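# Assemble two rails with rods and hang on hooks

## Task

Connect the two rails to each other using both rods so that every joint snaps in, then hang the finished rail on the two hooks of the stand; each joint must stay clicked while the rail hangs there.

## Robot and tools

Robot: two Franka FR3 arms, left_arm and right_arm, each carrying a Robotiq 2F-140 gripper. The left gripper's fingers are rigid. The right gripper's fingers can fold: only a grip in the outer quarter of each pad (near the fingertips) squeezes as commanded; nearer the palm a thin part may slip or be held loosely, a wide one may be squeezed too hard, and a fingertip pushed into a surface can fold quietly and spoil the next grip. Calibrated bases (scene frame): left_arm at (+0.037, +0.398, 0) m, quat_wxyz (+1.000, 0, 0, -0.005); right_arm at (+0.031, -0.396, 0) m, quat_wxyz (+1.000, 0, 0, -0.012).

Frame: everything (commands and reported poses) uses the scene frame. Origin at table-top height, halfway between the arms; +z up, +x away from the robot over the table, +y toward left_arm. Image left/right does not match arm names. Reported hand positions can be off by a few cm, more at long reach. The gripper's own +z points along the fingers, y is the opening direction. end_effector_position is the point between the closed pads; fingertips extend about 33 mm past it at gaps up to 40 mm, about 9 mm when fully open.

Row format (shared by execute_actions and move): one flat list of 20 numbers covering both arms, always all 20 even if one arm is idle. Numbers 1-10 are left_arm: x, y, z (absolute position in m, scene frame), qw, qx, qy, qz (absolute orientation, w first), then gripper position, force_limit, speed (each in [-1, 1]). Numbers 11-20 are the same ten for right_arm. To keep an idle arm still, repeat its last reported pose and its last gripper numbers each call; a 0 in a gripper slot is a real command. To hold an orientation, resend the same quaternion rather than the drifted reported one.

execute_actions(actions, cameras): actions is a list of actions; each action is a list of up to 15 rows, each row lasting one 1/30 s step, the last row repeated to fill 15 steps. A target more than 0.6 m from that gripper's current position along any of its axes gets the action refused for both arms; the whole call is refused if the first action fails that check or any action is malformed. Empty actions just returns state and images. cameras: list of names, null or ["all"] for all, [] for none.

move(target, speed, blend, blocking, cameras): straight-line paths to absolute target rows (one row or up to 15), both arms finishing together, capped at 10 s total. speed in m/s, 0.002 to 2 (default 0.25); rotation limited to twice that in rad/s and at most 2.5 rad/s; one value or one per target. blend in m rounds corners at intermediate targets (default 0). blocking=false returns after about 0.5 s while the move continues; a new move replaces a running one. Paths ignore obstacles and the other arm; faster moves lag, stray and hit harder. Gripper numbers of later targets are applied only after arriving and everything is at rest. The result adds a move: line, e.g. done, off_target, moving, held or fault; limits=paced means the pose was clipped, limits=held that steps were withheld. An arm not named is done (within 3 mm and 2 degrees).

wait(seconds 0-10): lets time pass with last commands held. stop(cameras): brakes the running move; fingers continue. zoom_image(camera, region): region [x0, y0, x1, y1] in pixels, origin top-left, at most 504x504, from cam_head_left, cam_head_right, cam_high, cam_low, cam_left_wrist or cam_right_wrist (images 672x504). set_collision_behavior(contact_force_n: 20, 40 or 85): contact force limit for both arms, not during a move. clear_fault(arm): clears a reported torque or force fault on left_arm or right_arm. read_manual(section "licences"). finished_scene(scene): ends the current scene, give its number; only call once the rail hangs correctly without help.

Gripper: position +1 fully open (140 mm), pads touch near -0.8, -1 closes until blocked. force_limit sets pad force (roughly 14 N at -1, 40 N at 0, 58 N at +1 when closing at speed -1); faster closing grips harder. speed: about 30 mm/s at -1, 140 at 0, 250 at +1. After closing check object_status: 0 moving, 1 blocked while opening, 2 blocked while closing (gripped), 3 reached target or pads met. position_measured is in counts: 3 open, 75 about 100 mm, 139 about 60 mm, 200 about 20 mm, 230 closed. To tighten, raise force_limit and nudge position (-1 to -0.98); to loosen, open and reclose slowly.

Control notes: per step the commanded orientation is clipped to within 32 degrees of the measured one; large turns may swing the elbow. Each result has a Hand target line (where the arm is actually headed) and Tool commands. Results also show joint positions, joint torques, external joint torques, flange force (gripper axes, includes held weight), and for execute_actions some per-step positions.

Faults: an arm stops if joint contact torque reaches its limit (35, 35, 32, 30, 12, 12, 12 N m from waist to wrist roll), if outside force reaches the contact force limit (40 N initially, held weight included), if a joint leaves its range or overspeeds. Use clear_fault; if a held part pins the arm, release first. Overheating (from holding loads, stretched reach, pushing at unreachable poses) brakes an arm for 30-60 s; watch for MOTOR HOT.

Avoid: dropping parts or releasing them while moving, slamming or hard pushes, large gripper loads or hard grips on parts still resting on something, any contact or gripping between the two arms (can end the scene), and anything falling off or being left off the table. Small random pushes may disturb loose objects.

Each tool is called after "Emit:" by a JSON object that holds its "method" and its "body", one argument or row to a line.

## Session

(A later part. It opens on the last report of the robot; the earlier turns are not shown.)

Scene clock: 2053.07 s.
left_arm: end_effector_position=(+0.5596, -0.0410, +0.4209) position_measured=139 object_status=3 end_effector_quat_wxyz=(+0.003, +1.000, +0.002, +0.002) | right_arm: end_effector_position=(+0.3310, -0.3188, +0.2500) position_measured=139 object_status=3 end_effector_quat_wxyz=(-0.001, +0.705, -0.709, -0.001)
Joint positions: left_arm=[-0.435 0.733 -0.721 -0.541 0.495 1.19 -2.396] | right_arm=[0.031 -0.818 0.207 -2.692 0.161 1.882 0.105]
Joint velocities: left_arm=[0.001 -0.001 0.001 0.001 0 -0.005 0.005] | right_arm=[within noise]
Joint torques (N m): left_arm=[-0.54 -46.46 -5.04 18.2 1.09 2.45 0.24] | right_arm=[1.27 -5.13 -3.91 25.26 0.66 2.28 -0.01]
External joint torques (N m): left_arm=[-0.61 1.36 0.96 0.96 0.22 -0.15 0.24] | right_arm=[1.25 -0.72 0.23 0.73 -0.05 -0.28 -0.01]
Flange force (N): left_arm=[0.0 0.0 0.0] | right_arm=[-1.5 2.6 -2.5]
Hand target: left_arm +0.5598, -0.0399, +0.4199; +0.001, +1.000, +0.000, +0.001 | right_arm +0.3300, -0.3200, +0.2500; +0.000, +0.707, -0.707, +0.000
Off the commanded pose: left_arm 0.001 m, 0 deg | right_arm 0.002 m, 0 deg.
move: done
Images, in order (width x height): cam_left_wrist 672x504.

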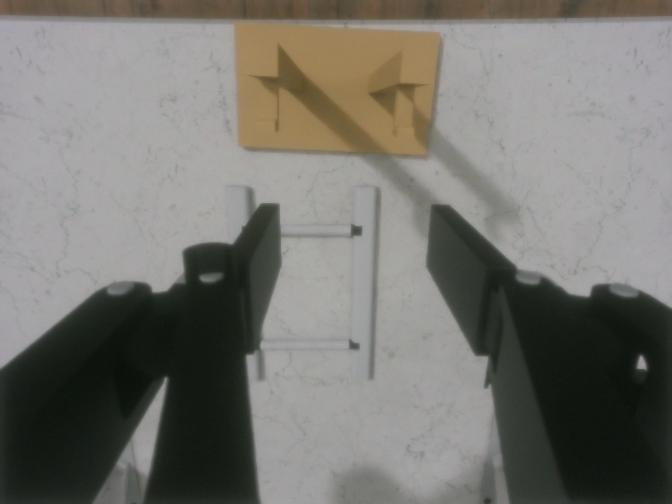

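Emit:
{"method": "move", "body": {
  "target": [
    [0.42,0.05,0.30,0,1,0,0,-0.2,-0.05,-1,0.33,-0.32,0.25,0,0.7071,-0.7071,0,-0.08,-0.05,0],
    [0.358,0.0913,0.10,0,1,-0.002,0,-0.2,-0.05,-1,0.33,-0.32,0.25,0,0.7071,-0.7071,0,-0.08,-0.05,0]
  ],
  "speed": [0.3,0.3],
  "blend": [0.03, 0],
  "cameras": ["cam_left_wrist"]
}}

Scene clock: 2151.53 s.
left_arm: end_effector_position=(+0.3584, +0.0918, +0.1007) position_measured=154 object_status=3 end_effector_quat_wxyz=(+0.000, +1.000, +0.002, +0.000) | right_arm: end_effector_position=(+0.3309, -0.3188, +0.2500) position_measured=139 object_status=3 end_effector_quat_wxyz=(-0.001, +0.705, -0.709, -0.001)
Joint positions: left_arm=[0.085 -0.182 -0.849 -2.55 -0.208 2.418 -2.185] | right_arm=[0.031 -0.818 0.207 -2.692 0.161 1.882 0.105]
Joint velocities: left_arm=[0 -0.001 0.001 -0.001 -0.001 0.003 0.003] | right_arm=[within noise]
Joint torques (N m): left_arm=[-0.56 -14.06 4.57 21.12 0.8 2.92 0.16] | right_arm=[1.23 -5.09 -3.87 25.33 0.68 2.28 0]
External joint torques (N m): left_arm=[-0.56 1.09 1.07 0.4 0.18 0.32 0.16] | right_arm=[1.19 -0.6 0.27 0.7 -0.04 -0.29 0]
Flange force (N): left_arm=[3.3 1.1 2.2] | right_arm=[-1.6 2.1 -2.4]
Hand target: left_arm +0.3580, +0.0913, +0.1000; +0.000, +1.000, -0.002, +0.000 | right_arm +0.3300, -0.3200, +0.2500; +0.000, +0.707, -0.707, +0.000
Off the commanded pose: left_arm 0.001 m, 1 deg | right_arm 0.002 m, 0 deg.
move: done
Images, in order (width x height): cam_left_wrist 672x504.

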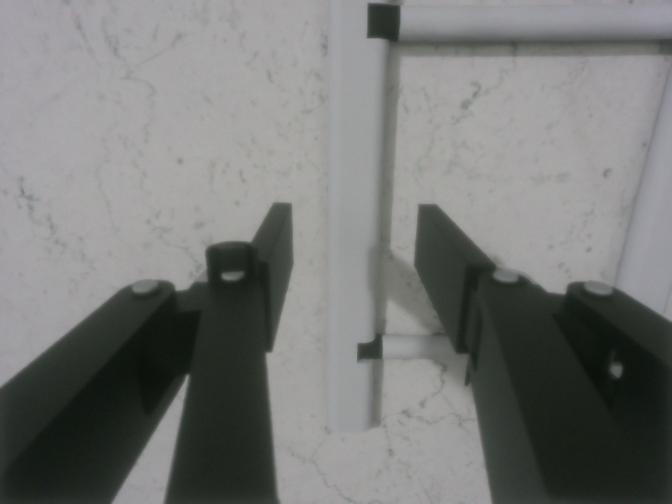

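Emit:
{"method": "move", "body": {
  "target": [
    [0.3575,0.0916,0.05,0,1,-0.002,0,-0.2,-0.05,-1,0.33,-0.32,0.25,0,0.7071,-0.7071,0,-0.08,-0.05,0],
    [0.3575,0.0916,0.0335,0,1,-0.002,0,-0.2,-0.05,-1,0.33,-0.32,0.25,0,0.7071,-0.7071,0,-0.08,-0.05,0]
  ],
  "speed": [0.12,0.03],
  "blend": [0.0, 0],
  "cameras": ["cam_left_wrist"]
}}

Scene clock: 2160.33 s.
left_arm: end_effector_position=(+0.3568, +0.0922, +0.0335) position_measured=154 object_status=3 end_effector_quat_wxyz=(-0.001, +1.000, -0.004, -0.001) | right_arm: end_effector_position=(+0.3309, -0.3188, +0.2500) position_measured=139 object_status=3 end_effector_quat_wxyz=(-0.001, +0.705, -0.709, -0.001)
Joint positions: left_arm=[0.125 0.058 -0.866 -2.588 0.089 2.623 -2.39] | right_arm=[0.031 -0.818 0.207 -2.692 0.161 1.882 0.105]
Joint velocities: left_arm=[0 0 0 -0.001 0 0 -0.004] | right_arm=[within noise]
Joint torques (N m): left_arm=[-0.58 -18.16 0.27 19.28 0.64 2.88 -0.17] | right_arm=[1.23 -5.08 -3.84 25.37 0.69 2.29 0]
External joint torques (N m): left_arm=[-0.61 0.99 1.4 0.9 0.18 0.3 -0.17] | right_arm=[1.22 -0.7 0.31 0.77 -0.03 -0.29 0]
Flange force (N): left_arm=[0.0 0.0 0.0] | right_arm=[-1.7 2.4 -2.6]
Hand target: left_arm +0.3575, +0.0916, +0.0335; +0.000, +1.000, -0.002, +0.000 | right_arm +0.3300, -0.3200, +0.2500; +0.000, +0.707, -0.707, +0.000
Off the commanded pose: left_arm 0.001 m, 0 deg | right_arm 0.001 m, 0 deg.
move: done
Images, in order (width x height): cam_left_wrist 672x504.

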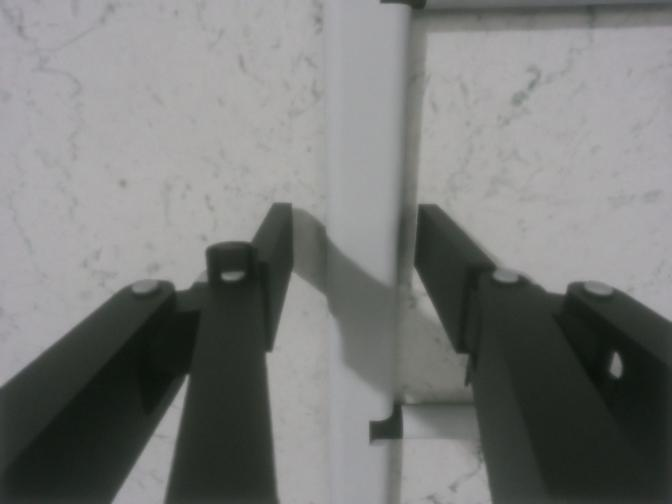

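Emit:
{"method": "move", "body": {
  "target": [
    [0.3585,0.0877,0.0335,0,1,-0.002,0,-0.2,-0.05,-1,0.33,-0.32,0.25,0,0.7071,-0.7071,0,-0.08,-0.05,0]
  ],
  "speed": [0.02],
  "cameras": ["cam_left_wrist"]
}}

Scene clock: 2171.60 s.
left_arm: end_effector_position=(+0.3586, +0.0874, +0.0338) position_measured=154 object_status=3 end_effector_quat_wxyz=(+0.001, +1.000, -0.004, +0.001) | right_arm: end_effector_position=(+0.3309, -0.3188, +0.2500) position_measured=139 object_status=3 end_effector_quat_wxyz=(-0.001, +0.705, -0.709, -0.001)
Joint positions: left_arm=[0.121 0.071 -0.866 -2.577 0.109 2.623 -2.409] | right_arm=[0.031 -0.818 0.207 -2.692 0.161 1.882 0.105]
Joint velocities: left_arm=[0 0 0 0 0.001 0 -0.007] | right_arm=[within noise]
Joint torques (N m): left_arm=[-0.52 -18.44 -0.04 19.4 0.64 2.43 -0.13] | right_arm=[1.2 -5.11 -3.87 25.32 0.69 2.31 -0.02]
External joint torques (N m): left_arm=[-0.5 1.08 1.4 0.97 0.17 -0.16 -0.13] | right_arm=[1.23 -0.68 0.34 0.7 -0.03 -0.27 -0.02]
Flange force (N): left_arm=[0.0 0.0 0.0] | right_arm=[-1.7 2.4 -2.3]
Hand target: left_arm +0.3585, +0.0877, +0.0335; +0.000, +1.000, -0.002, +0.000 | right_arm +0.3300, -0.3200, +0.2500; +0.000, +0.707, -0.707, +0.000
Off the commanded pose: left_arm 0.000 m, 0 deg | right_arm 0.001 m, 0 deg.
move: done
Images, in order (width x height): cam_left_wrist 672x504.

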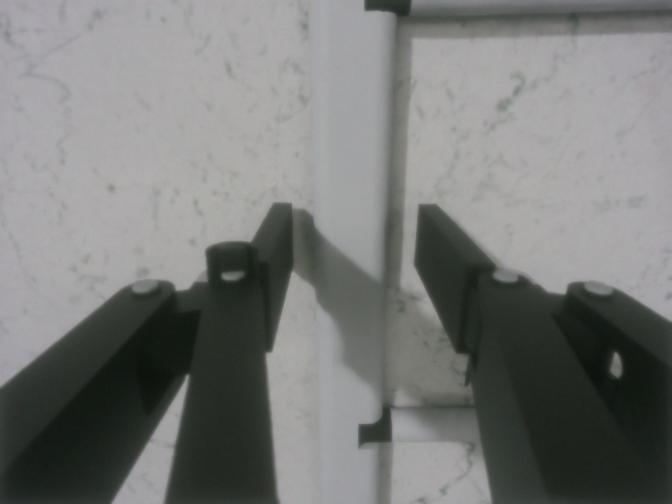

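Emit:
{"method": "move", "body": {
  "target": [
    [0.3585,0.0880,0.0335,0,1,-0.002,0,-1,-0.05,-1,0.33,-0.32,0.25,0,0.7071,-0.7071,0,-0.08,-0.05,0]
  ],
  "speed": [0.02],
  "cameras": ["cam_left_wrist"]
}}

Scene clock: 2177.03 s.
left_arm: end_effector_position=(+0.3586, +0.0878, +0.0338) position_measured=186 object_status=0 end_effector_quat_wxyz=(+0.000, +1.000, -0.002, +0.000) | right_arm: end_effector_position=(+0.3308, -0.3188, +0.2499) position_measured=139 object_status=3 end_effector_quat_wxyz=(-0.001, +0.705, -0.709, -0.001)
Joint positions: left_arm=[0.122 0.071 -0.865 -2.576 0.109 2.621 -2.413] | right_arm=[0.031 -0.818 0.207 -2.692 0.161 1.882 0.105]
Joint velocities: left_arm=[-0.001 0 0 -0.001 -0.001 0.001 -0.005] | right_arm=[within noise]
Joint torques (N m): left_arm=[-0.03 -17.85 -0.33 18.74 0.58 2.71 0.08] | right_arm=[1.24 -5.09 -3.9 25.36 0.67 2.3 0.03]
External joint torques (N m): left_arm=[-0.04 1.67 1.08 0.26 0.11 0.11 0.08] | right_arm=[1.2 -0.61 0.23 0.71 -0.05 -0.28 0.03]
Flange force (N): left_arm=[0.0 0.0 0.0] | right_arm=[-1.6 2.1 -2.4]
Hand target: left_arm +0.3585, +0.0880, +0.0335; +0.000, +1.000, -0.002, +0.000 | right_arm +0.3300, -0.3200, +0.2500; +0.000, +0.707, -0.707, +0.000
Off the commanded pose: left_arm 0.000 m, 0 deg | right_arm 0.001 m, 0 deg.
move: done
Images, in order (width x height): cam_left_wrist 672x504.

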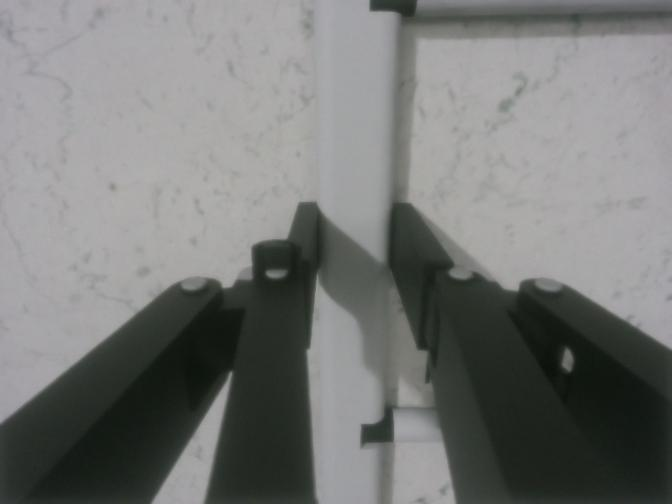

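Emit:
{"method": "move", "body": {
  "target": [
    [0.3585,0.0880,0.0440,0,1,-0.002,0,-1,-0.05,-1,0.33,-0.32,0.25,0,0.7071,-0.7071,0,-0.08,-0.05,0]
  ],
  "speed": [0.02]
}}

Scene clock: 2181.10 s.
left_arm: end_effector_position=(+0.3568, +0.0892, +0.0422) position_measured=186 object_status=2 end_effector_quat_wxyz=(-0.001, +1.000, +0.001, -0.002) | right_arm: end_effector_position=(+0.3308, -0.3188, +0.2499) position_measured=139 object_status=3 end_effector_quat_wxyz=(-0.001, +0.705, -0.709, -0.001)
Joint positions: left_arm=[0.123 0.033 -0.876 -2.577 0.047 2.593 -2.375] | right_arm=[0.031 -0.818 0.207 -2.692 0.161 1.882 0.105]
Joint velocities: left_arm=[0 0 0.001 -0.001 0.001 0 0.007] | right_arm=[within noise]
Joint torques (N m): left_arm=[0.26 -19.81 0.13 21.11 0.01 2.81 0.33] | right_arm=[1.21 -5.16 -3.93 25.37 0.69 2.3 0]
External joint torques (N m): left_arm=[0.28 -1.12 0.8 2.32 -0.48 0.23 0.33] | right_arm=[1.22 -0.81 0.23 0.9 -0.02 -0.25 0]
Flange force (N): left_arm=[1.2 -1.6 -8.1] | right_arm=[-1.6 2.5 -2.9]
Hand target: left_arm +0.3585, +0.0880, +0.0440; +0.000, +1.000, -0.002, +0.000 | right_arm +0.3300, -0.3200, +0.2500; +0.000, +0.707, -0.707, +0.000
Off the commanded pose: left_arm 0.003 m, 0 deg | right_arm 0.001 m, 0 deg.
move: done

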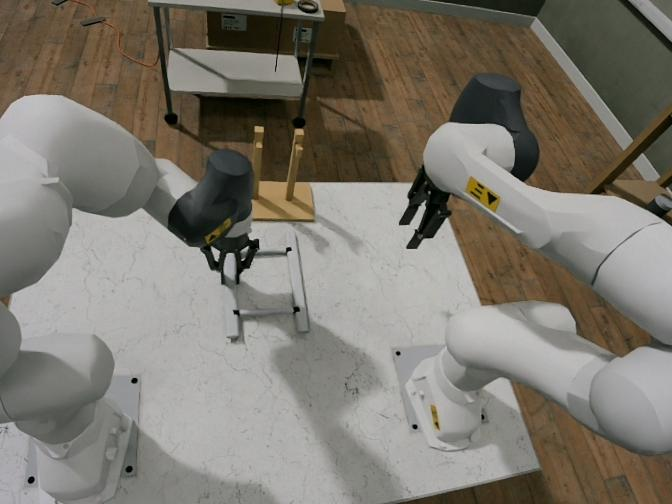

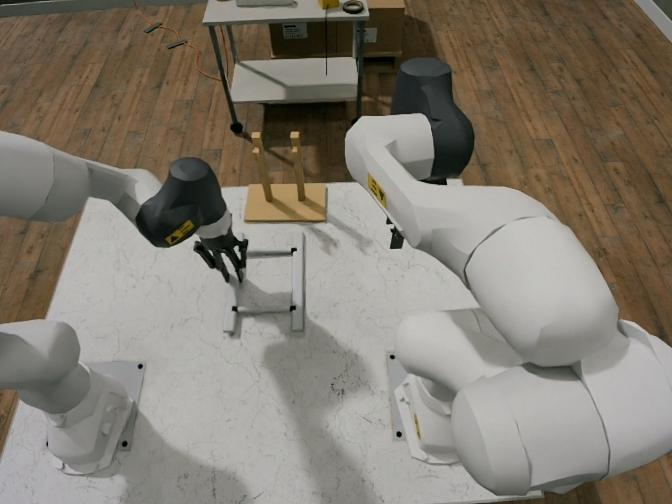

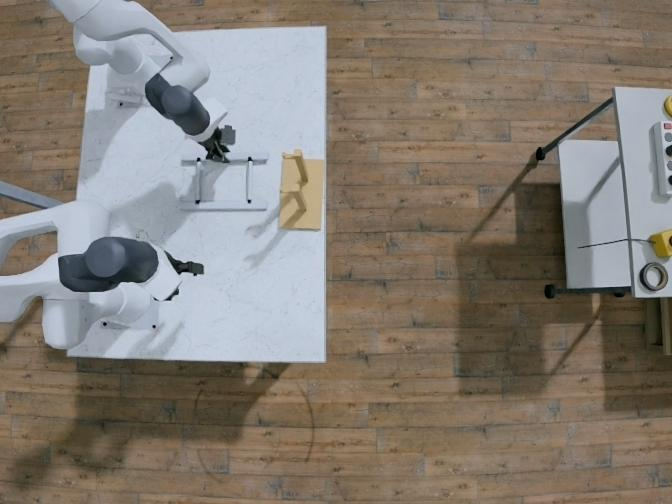

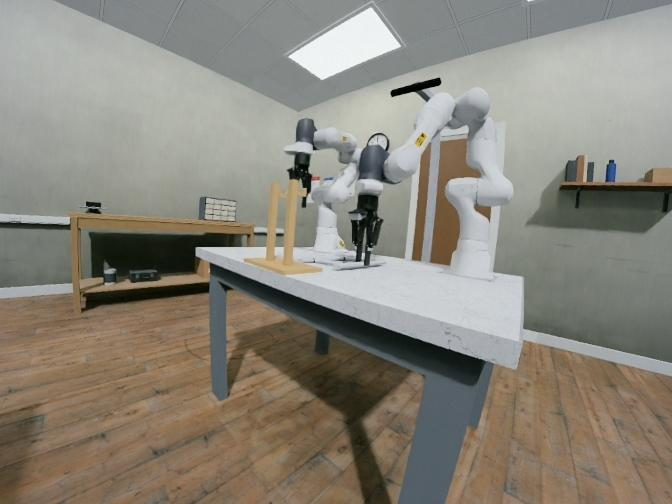

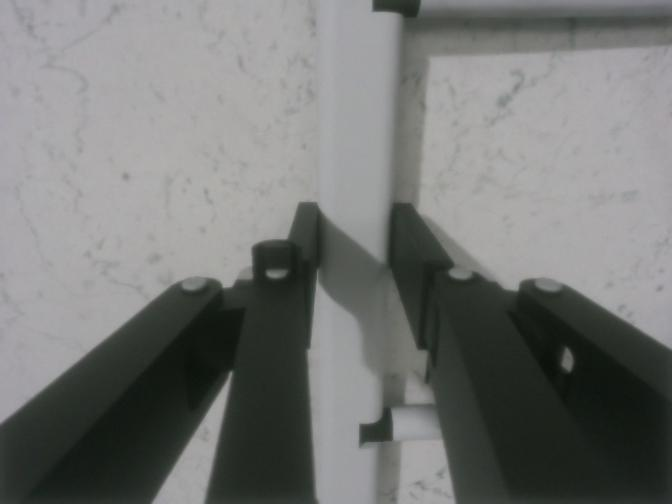

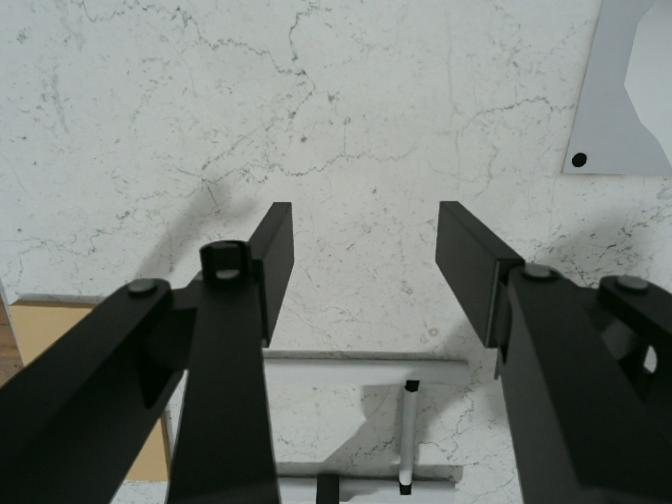

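Emit:
{"method": "zoom_image", "body": {
  "camera": "cam_low",
  "region": [270, 190, 420, 290]
}}

Emit:
{"method": "zoom_image", "body": {
  "camera": "cam_right_wrist",
  "region": [260, 330, 500, 504]
}}

Scaled by 3.360 from the camera's 672x504 image, which has a finer 960x720 frame.

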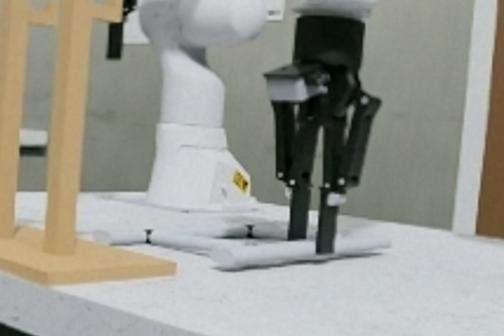

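Scaled by 2.100 from the camera's 672x504 image, which has a finer 960x720 frame.

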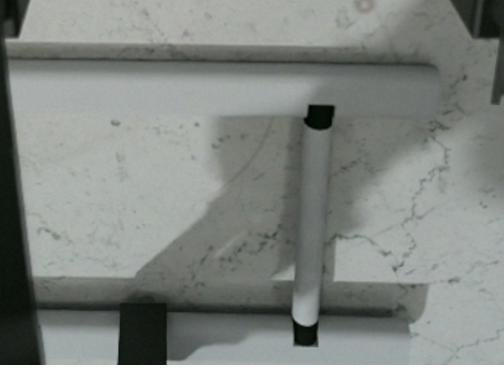

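Emit:
{"method": "move", "body": {
  "target": [
    [0.3585,0.0880,0.0640,0,1,-0.002,0,-1,-0.05,-1,0.33,-0.32,0.25,0,0.7071,-0.7071,0,-0.08,-0.05,0]
  ],
  "speed": [0.025],
  "cameras": ["cam_low","cam_left_wrist","cam_right_wrist"]
}}

Emit:
{"method": "zoom_image", "body": {
  "camera": "cam_low",
  "region": [270, 190, 420, 290]
}}

Emit:
{"method": "zoom_image", "body": {
  "camera": "cam_right_wrist",
  "region": [260, 330, 500, 504]
}}

Scene clock: 2194.43 s.
left_arm: end_effector_position=(+0.3560, +0.0896, +0.0616) position_measured=186 object_status=2 end_effector_quat_wxyz=(-0.002, +1.000, +0.001, -0.003) | right_arm: end_effector_position=(+0.3308, -0.3188, +0.2499) position_measured=139 object_status=3 end_effector_quat_wxyz=(-0.001, +0.705, -0.709, -0.001)
Joint positions: left_arm=[0.115 -0.045 -0.881 -2.571 -0.063 2.535 -2.296] | right_arm=[0.031 -0.818 0.207 -2.692 0.161 1.882 0.105]
Joint velocities: left_arm=[0 0 -0.001 -0.001 0 0 0.004] | right_arm=[within noise]
Joint torques (N m): left_arm=[-0.5 -18.3 2.2 22.12 0.04 2.8 0.3] | right_arm=[1.24 -5.02 -3.9 25.32 0.69 2.3 -0.01]
External joint torques (N m): left_arm=[-0.53 -1.12 1.27 2.59 -0.48 0.22 0.3] | right_arm=[1.21 -0.56 0.25 0.67 -0.03 -0.28 -0.01]
Flange force (N): left_arm=[0.2 -1.8 -9.1] | right_arm=[-1.6 2.0 -2.3]
Hand target: left_arm +0.3585, +0.0880, +0.0640; +0.000, +1.000, -0.002, +0.000 | right_arm +0.3300, -0.3200, +0.2500; +0.000, +0.707, -0.707, +0.000
Off the commanded pose: left_arm 0.004 m, 0 deg | right_arm 0.001 m, 0 deg.
move: off_target (left_arm)
Images, in order (width x height): cam_low 672x504, cam_left_wrist 672x504, cam_right_wrist 672x504.

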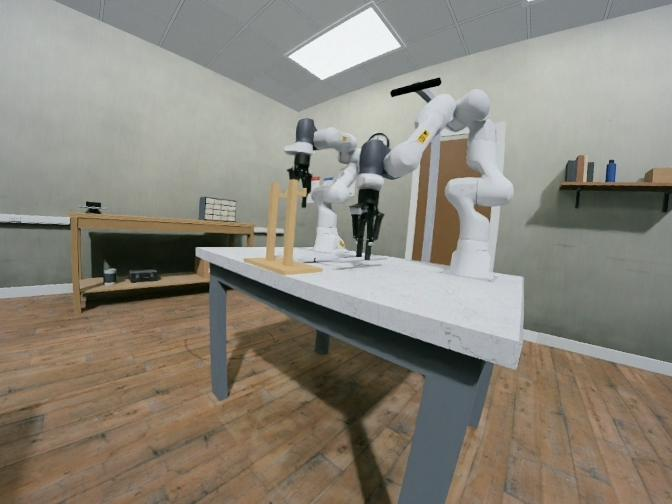

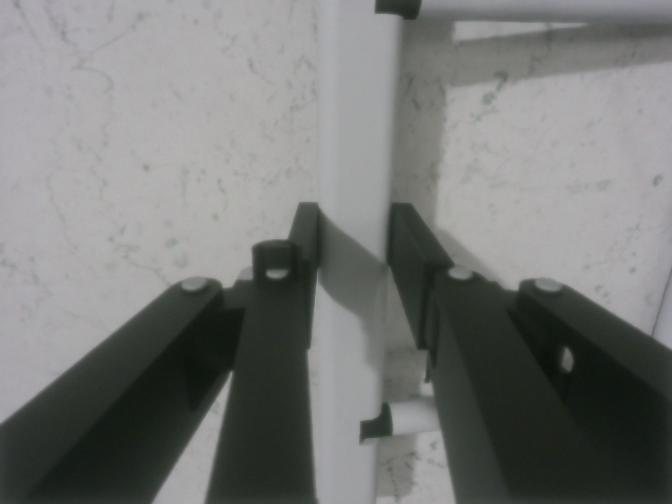

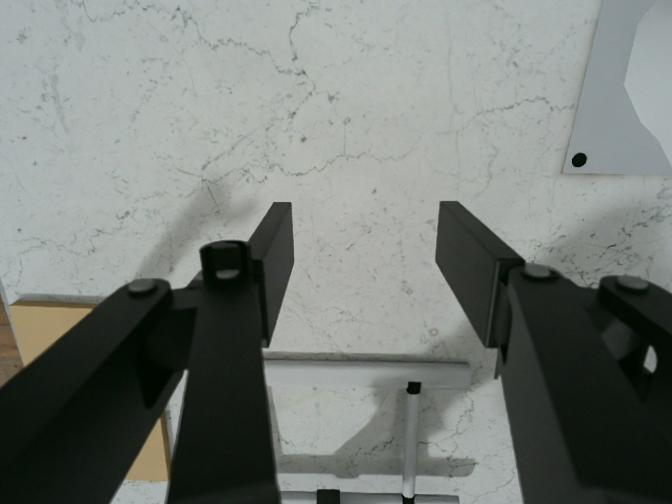

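Scaled by 3.360 from the camera's 672x504 image, which has a finer 960x720 frame.

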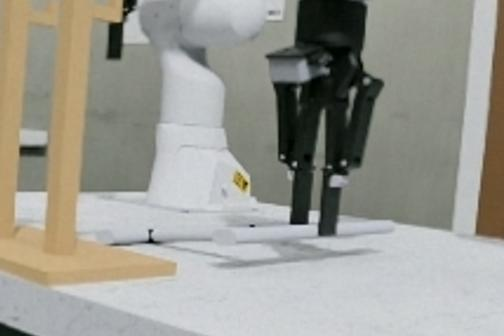

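Scaled by 2.100 from the camera's 672x504 image, which has a finer 960x720 frame.

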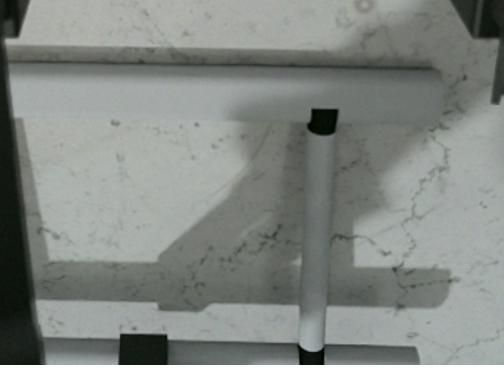

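Emit:
{"method": "move", "body": {
  "target": [
    [0.3575,0.0823,0.0895,0,1,-0.002,0,-1,-0.05,-1,0.33,-0.32,0.25,0,0.7071,-0.7071,0,-0.08,-0.05,0],
    [0.3575,0.0695,0.117,0,1,-0.002,0,-1,-0.05,-1,0.33,-0.32,0.25,0,0.7071,-0.7071,0,-0.08,-0.05,0]
  ],
  "speed": [0.03,0.03],
  "blend": [0.005,0],
  "cameras": ["cam_low","cam_left_wrist","cam_right_wrist","cam_high"]
}}

Emit:
{"method": "zoom_image", "body": {
  "camera": "cam_low",
  "region": [270, 190, 420, 290]
}}

Emit:
{"method": "zoom_image", "body": {
  "camera": "cam_right_wrist",
  "region": [260, 330, 500, 504]
}}

Scene clock: 2231.83 s.
left_arm: end_effector_position=(+0.3570, +0.0700, +0.1154) position_measured=195 object_status=2 end_effector_quat_wxyz=(-0.001, +1.000, +0.000, +0.000) | right_arm: end_effector_position=(+0.3308, -0.3188, +0.2499) position_measured=139 object_status=3 end_effector_quat_wxyz=(-0.001, +0.705, -0.709, -0.001)
Joint positions: left_arm=[0.069 -0.169 -0.863 -2.491 -0.184 2.371 -2.233] | right_arm=[0.031 -0.818 0.207 -2.692 0.161 1.882 0.105]
Joint velocities: left_arm=[-0.002 0.001 0 0.002 -0.001 -0.004 0.002] | right_arm=[within noise]
Joint torques (N m): left_arm=[-0.77 -16.16 4.95 23.08 0.33 2.33 0.3] | right_arm=[1.22 -5.06 -3.93 25.34 0.68 2.3 0]
External joint torques (N m): left_arm=[-0.7 -0.64 1.62 1.69 -0.33 -0.27 0.3] | right_arm=[1.21 -0.63 0.23 0.72 -0.04 -0.27 0]
Flange force (N): left_arm=[-1.0 -3.2 -7.8] | right_arm=[-1.6 2.2 -2.4]
Hand target: left_arm +0.3575, +0.0695, +0.1170; +0.000, +1.000, -0.002, +0.000 | right_arm +0.3300, -0.3200, +0.2500; +0.000, +0.707, -0.707, +0.000
Off the commanded pose: left_arm 0.002 m, 0 deg | right_arm 0.001 m, 0 deg.
move: done
Images, in order (width x height): cam_high 672x504, cam_low 672x504, cam_left_wrist 672x504, cam_right_wrist 672x504.

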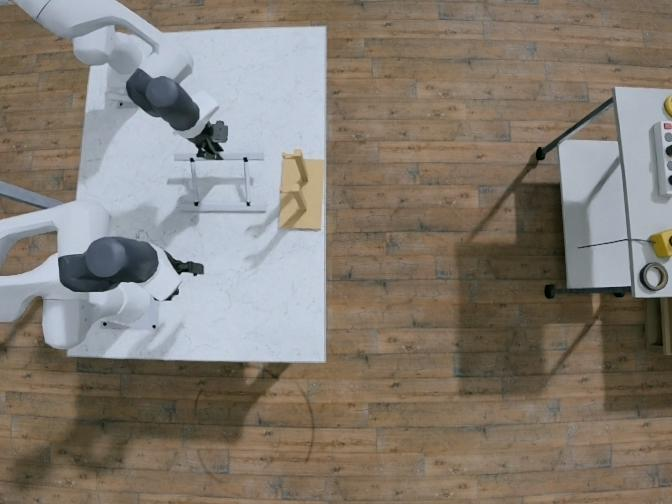

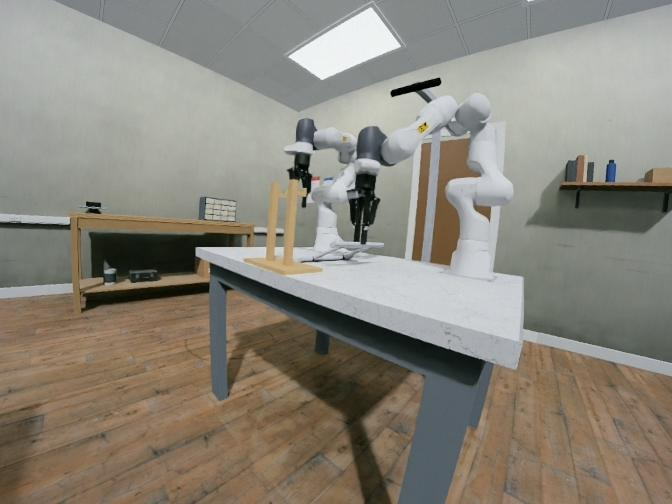

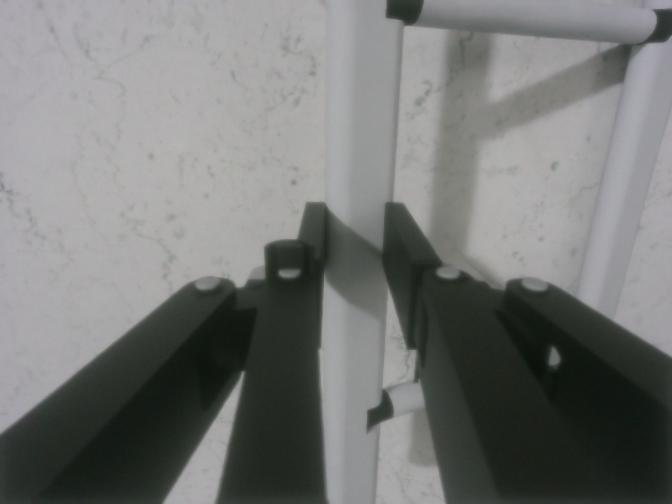

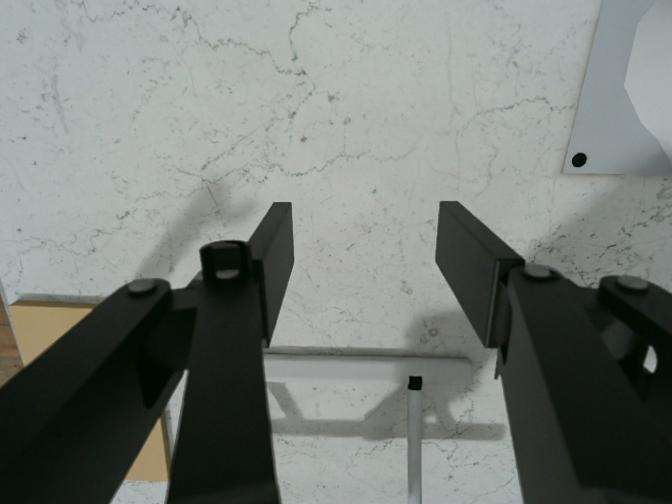

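Scaled by 3.360 from the camera's 672x504 image, which has a finer 960x720 frame.

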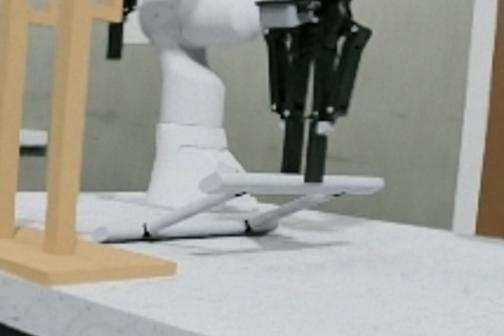

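Scaled by 2.100 from the camera's 672x504 image, which has a finer 960x720 frame.

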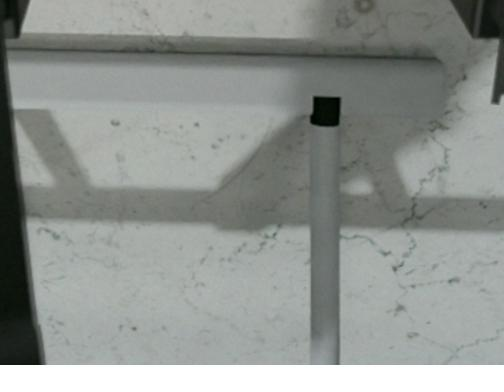

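Emit:
{"method": "move", "body": {
  "target": [
    [0.3575,0.0531,0.1416,0,1,-0.002,0,-1,-0.05,-1,0.33,-0.32,0.25,0,0.7071,-0.7071,0,-0.08,-0.05,0],
    [0.3575,0.0324,0.163,0,1,-0.002,0,-1,-0.05,-1,0.33,-0.32,0.25,0,0.7071,-0.7071,0,-0.08,-0.05,0]
  ],
  "speed": [0.03,0.03],
  "blend": [0.005,0],
  "cameras": ["cam_low","cam_left_wrist","cam_right_wrist","cam_high"]
}}

Emit:
{"method": "zoom_image", "body": {
  "camera": "cam_low",
  "region": [270, 190, 420, 290]
}}

Scene clock: 2241.13 s.
left_arm: end_effector_position=(+0.3579, +0.0321, +0.1633) position_measured=231 object_status=3 end_effector_quat_wxyz=(+0.001, +1.000, -0.004, +0.001) | right_arm: end_effector_position=(+0.3308, -0.3188, +0.2499) position_measured=139 object_status=3 end_effector_quat_wxyz=(-0.001, +0.705, -0.709, -0.001)
Joint positions: left_arm=[0.061 -0.18 -0.888 -2.354 -0.178 2.235 -2.281] | right_arm=[0.031 -0.818 0.207 -2.692 0.161 1.882 0.105]
Joint velocities: left_arm=[0.001 -0.001 -0.001 -0.001 -0.001 -0.001 -0.006] | right_arm=[within noise]
Joint torques (N m): left_arm=[0.6 -14.27 4.71 23.84 0.93 2.39 -0.14] | right_arm=[1.25 -5.06 -3.85 25.33 0.71 2.31 -0.01]
External joint torques (N m): left_arm=[0.63 1.08 0.79 1.04 0.19 -0.22 -0.14] | right_arm=[1.28 -0.57 0.34 0.67 0 -0.28 -0.01]
Flange force (N): left_arm=[6.9 5.4 0.3] | right_arm=[-1.9 2.1 -2.2]
Hand target: left_arm +0.3575, +0.0324, +0.1630; +0.000, +1.000, -0.002, +0.000 | right_arm +0.3300, -0.3200, +0.2500; +0.000, +0.707, -0.707, +0.000
Off the commanded pose: left_arm 0.001 m, 0 deg | right_arm 0.001 m, 0 deg.
move: done
Images, in order (width x height): cam_high 672x504, cam_low 672x504, cam_left_wrist 672x504, cam_right_wrist 672x504.

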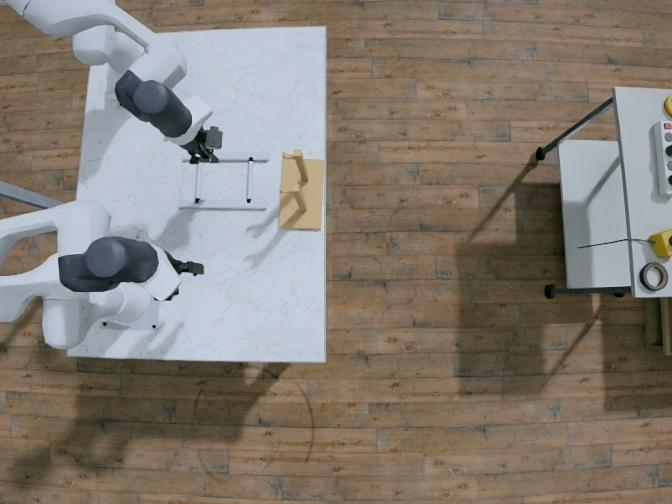

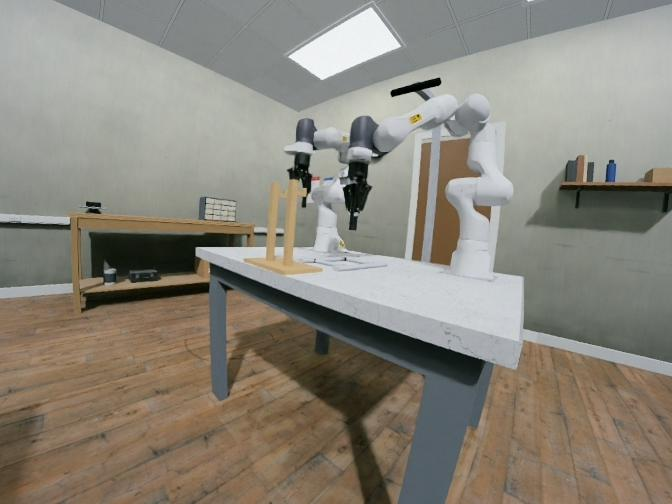

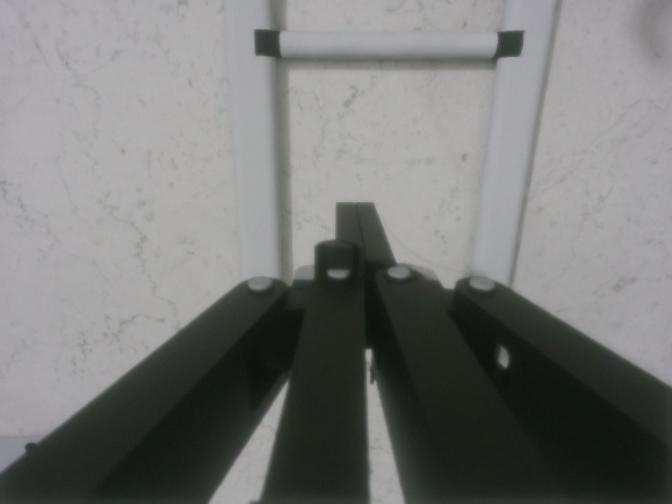

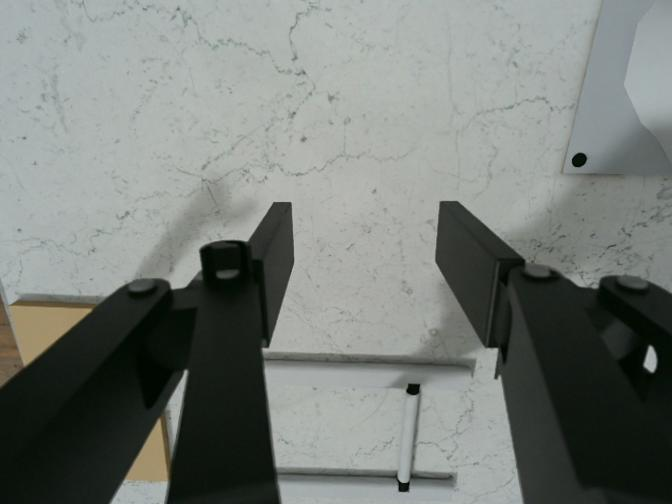

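Scaled by 3.360 from the camera's 672x504 image, which has a finer 960x720 frame.

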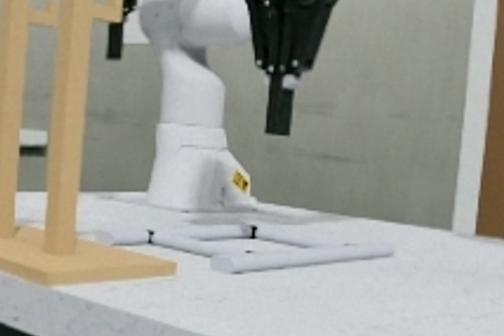

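Emit:
{"method": "zoom_image", "body": {
  "camera": "cam_left_wrist",
  "region": [200, 0, 560, 120]
}}

Emit:
{"method": "zoom_image", "body": {
  "camera": "cam_right_wrist",
  "region": [330, 350, 490, 504]
}}

Scaled by 1.400 from the camera's 672x504 image, which has a finer 960x720 frame.

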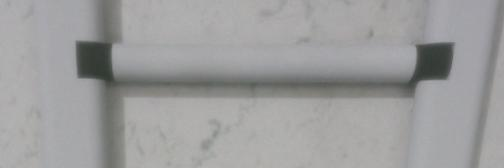

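Scaled by 3.150 from the camera's 672x504 image, which has a finer 960x720 frame.

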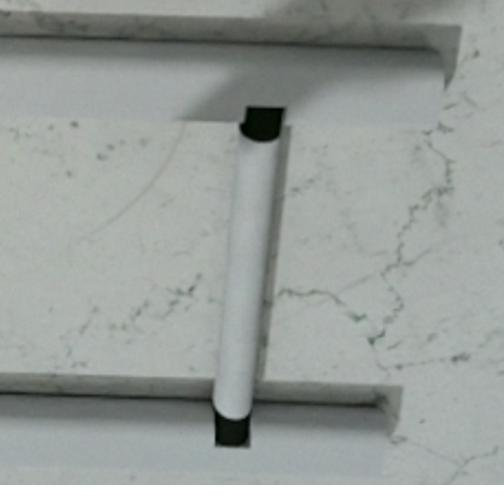

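Emit:
{"method": "move", "body": {
  "target": [
    [0.356,0.07,0.165,0,1,-0.002,0,-0.2,-0.05,-0.5,0.30,-0.36,0.27,0,0.7071,-0.7071,0,-0.08,-0.05,0],
    [0.356,0.089,0.075,0,1,-0.002,0,-0.2,-0.05,-0.5,0.30,-0.38,0.30,0,0.7071,-0.7071,0,-0.08,-0.05,0]
  ],
  "speed": [0.2,0.2],
  "blend": [0.01,0],
  "cameras": ["cam_left_wrist"]
}}

Scene clock: 2305.17 s.
left_arm: end_effector_position=(+0.3554, +0.0898, +0.0750) position_measured=154 object_status=3 end_effector_quat_wxyz=(+0.000, +1.000, -0.004, -0.001) | right_arm: end_effector_position=(+0.3005, -0.3789, +0.2993) position_measured=139 object_status=3 end_effector_quat_wxyz=(-0.001, +0.705, -0.709, -0.001)
Joint positions: left_arm=[0.089 -0.099 -0.861 -2.57 -0.127 2.5 -2.241] | right_arm=[0.006 -0.954 0.057 -2.647 0.05 1.694 0.015]
Joint velocities: left_arm=[0 -0.001 0 0.001 0.001 0 -0.007] | right_arm=[within noise]
Joint torques (N m): left_arm=[0.56 -15.44 2.56 20.93 0.73 2.89 -0.17] | right_arm=[1.64 -0.74 -1.86 25.53 0.59 2.23 -0.01]
External joint torques (N m): left_arm=[0.56 1.07 0.64 1.06 0.18 0.3 -0.17] | right_arm=[1.66 0.02 -0.03 0.93 -0.15 -0.35 -0.01]
Flange force (N): left_arm=[7.5 5.4 5.1] | right_arm=[-1.5 -0.7 -3.3]
Hand target: left_arm +0.3560, +0.0890, +0.0750; +0.000, +1.000, -0.002, +0.000 | right_arm +0.3000, -0.3800, +0.3000; +0.000, +0.707, -0.707, +0.000
Off the commanded pose: left_arm 0.001 m, 0 deg | right_arm 0.001 m, 0 deg.
move: done
Images, in order (width x height): cam_left_wrist 672x504.

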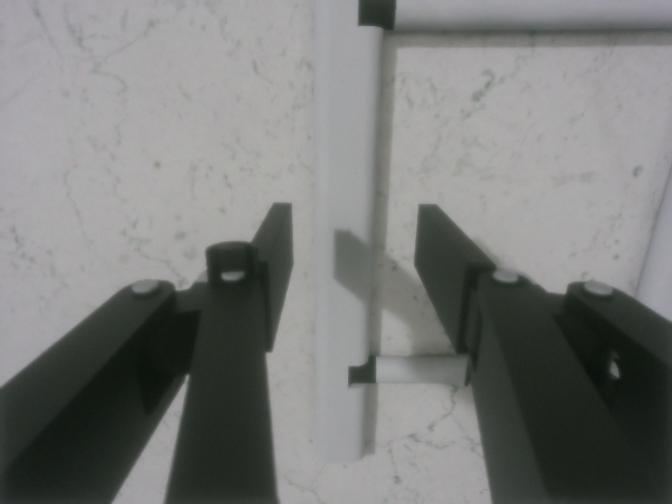

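Emit:
{"method": "move", "body": {
  "target": [
    [0.354,0.0925,0.050,0,1,-0.002,0,-0.2,-0.05,-1,0.30,-0.38,0.30,0,0.7071,-0.7071,0,-0.08,-0.05,0],
    [0.354,0.0925,0.0335,0,1,-0.002,0,-0.2,-0.05,-1,0.30,-0.38,0.30,0,0.7071,-0.7071,0,-0.08,-0.05,0]
  ],
  "speed": [0.1,0.03],
  "cameras": ["cam_left_wrist"]
}}

Scene clock: 2315.07 s.
left_arm: end_effector_position=(+0.3535, +0.0929, +0.0337) position_measured=154 object_status=3 end_effector_quat_wxyz=(+0.000, +1.000, -0.004, -0.001) | right_arm: end_effector_position=(+0.3005, -0.3790, +0.2994) position_measured=139 object_status=3 end_effector_quat_wxyz=(-0.001, +0.705, -0.709, -0.001)
Joint positions: left_arm=[0.109 0.046 -0.857 -2.598 0.07 2.626 -2.38] | right_arm=[0.006 -0.954 0.057 -2.647 0.049 1.694 0.014]
Joint velocities: left_arm=[0.001 0 0 0 0 0 -0.007] | right_arm=[within noise]
Joint torques (N m): left_arm=[-0.6 -17.98 0.53 19 0.64 2.89 -0.14] | right_arm=[1.27 -0.73 -1.59 25.43 0.72 2.29 0.02]
External joint torques (N m): left_arm=[-0.67 1.02 1.36 0.69 0.18 0.31 -0.14] | right_arm=[1.24 0.06 0.24 0.81 -0.03 -0.29 0.02]
Flange force (N): left_arm=[0.0 0.0 0.0] | right_arm=[-1.8 -0.8 -2.8]
Hand target: left_arm +0.3540, +0.0925, +0.0335; +0.000, +1.000, -0.002, +0.000 | right_arm +0.3000, -0.3800, +0.3000; +0.000, +0.707, -0.707, +0.000
Off the commanded pose: left_arm 0.001 m, 0 deg | right_arm 0.001 m, 0 deg.
move: done
Images, in order (width x height): cam_left_wrist 672x504.

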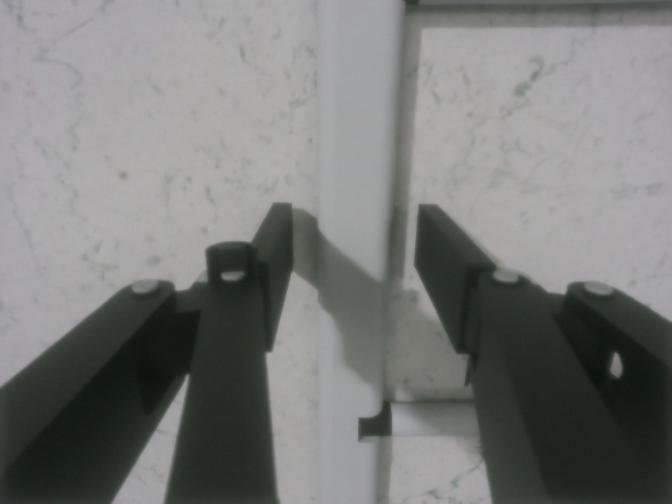

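Emit:
{"method": "move", "body": {
  "target": [
    [0.354,0.0925,0.0335,0,1,-0.002,0,-1,-0.05,-1,0.30,-0.38,0.30,0,0.7071,-0.7071,0,-0.08,-0.05,0]
  ],
  "speed": [0.02],
  "cameras": []
}}

Emit:
{"method": "wait", "body": {
  "seconds": 1.0,
  "cameras": ["cam_left_wrist"]
}}

Scene clock: 2319.87 s.
left_arm: end_effector_position=(+0.3536, +0.0929, +0.0336) position_measured=186 object_status=0 end_effector_quat_wxyz=(+0.000, +1.000, -0.004, +0.000) | right_arm: end_effector_position=(+0.3005, -0.3790, +0.2994) position_measured=139 object_status=3 end_effector_quat_wxyz=(-0.001, +0.705, -0.709, -0.001)
Joint positions: left_arm=[0.109 0.046 -0.857 -2.598 0.071 2.626 -2.383] | right_arm=[0.006 -0.954 0.057 -2.647 0.049 1.693 0.014]
Joint velocities: within noise
Joint torques (N m): left_arm=[-0.01 -17.76 0.42 19 0.62 2.94 -0.15] | right_arm=[1.3 -0.69 -1.62 25.39 0.72 2.3 -0.02]
External joint torques (N m): left_arm=[-0.01 1.29 1.32 0.65 0.16 0.35 -0.15] | right_arm=[1.27 0.09 0.18 0.77 -0.03 -0.28 -0.02]
Flange force (N): left_arm=[0.0 0.0 0.0] | right_arm=[-1.6 -0.9 -2.7]
Hand target: left_arm +0.3540, +0.0925, +0.0335; +0.000, +1.000, -0.002, +0.000 | right_arm +0.3000, -0.3800, +0.3000; +0.000, +0.707, -0.707, +0.000
Off the commanded pose: left_arm 0.001 m, 0 deg | right_arm 0.001 m, 0 deg.
move: done
No camera images: "cameras" was empty.

Scene clock: 2320.87 s.
left_arm: end_effector_position=(+0.3536, +0.0929, +0.0336) position_measured=186 object_status=2 end_effector_quat_wxyz=(+0.000, +1.000, -0.004, +0.000) | right_arm: end_effector_position=(+0.3005, -0.3790, +0.2994) position_measured=139 object_status=3 end_effector_quat_wxyz=(-0.001, +0.705, -0.709, -0.001)
Joint positions: left_arm=[0.109 0.046 -0.857 -2.598 0.071 2.626 -2.383] | right_arm=[0.006 -0.954 0.057 -2.647 0.049 1.693 0.014]
Joint velocities: within noise
Joint torques (N m): left_arm=[0 -17.92 0.61 18.98 0.62 2.93 -0.18] | right_arm=[1.22 -0.78 -1.6 25.32 0.71 2.31 0.01]
External joint torques (N m): left_arm=[0.01 1.11 1.52 0.73 0.16 0.36 -0.18] | right_arm=[1.19 -0.02 0.21 0.72 -0.04 -0.26 0.01]
Flange force (N): left_arm=[0.0 0.0 0.0] | right_arm=[-1.6 -0.4 -2.5]
Hand target: left_arm +0.3540, +0.0925, +0.0335; +0.000, +1.000, -0.002, +0.000 | right_arm +0.3000, -0.3800, +0.3000; +0.000, +0.707, -0.707, +0.000
Tool commands: left_gripper/position=-1.0 left_gripper/force_limit=-0.05 left_gripper/speed=-1.0 right_gripper/position=-0.08 right_gripper/force_limit=-0.05 right_gripper/speed=+0.0
Off the commanded pose: left_arm 0.001 m, 0 deg | right_arm 0.001 m, 0 deg.
wait: 1.00 s; at rest by 0.17 s
Images, in order (width x height): cam_left_wrist 672x504.

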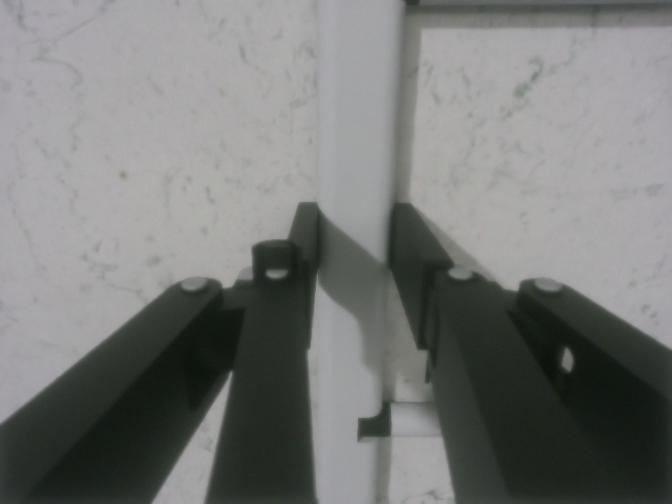

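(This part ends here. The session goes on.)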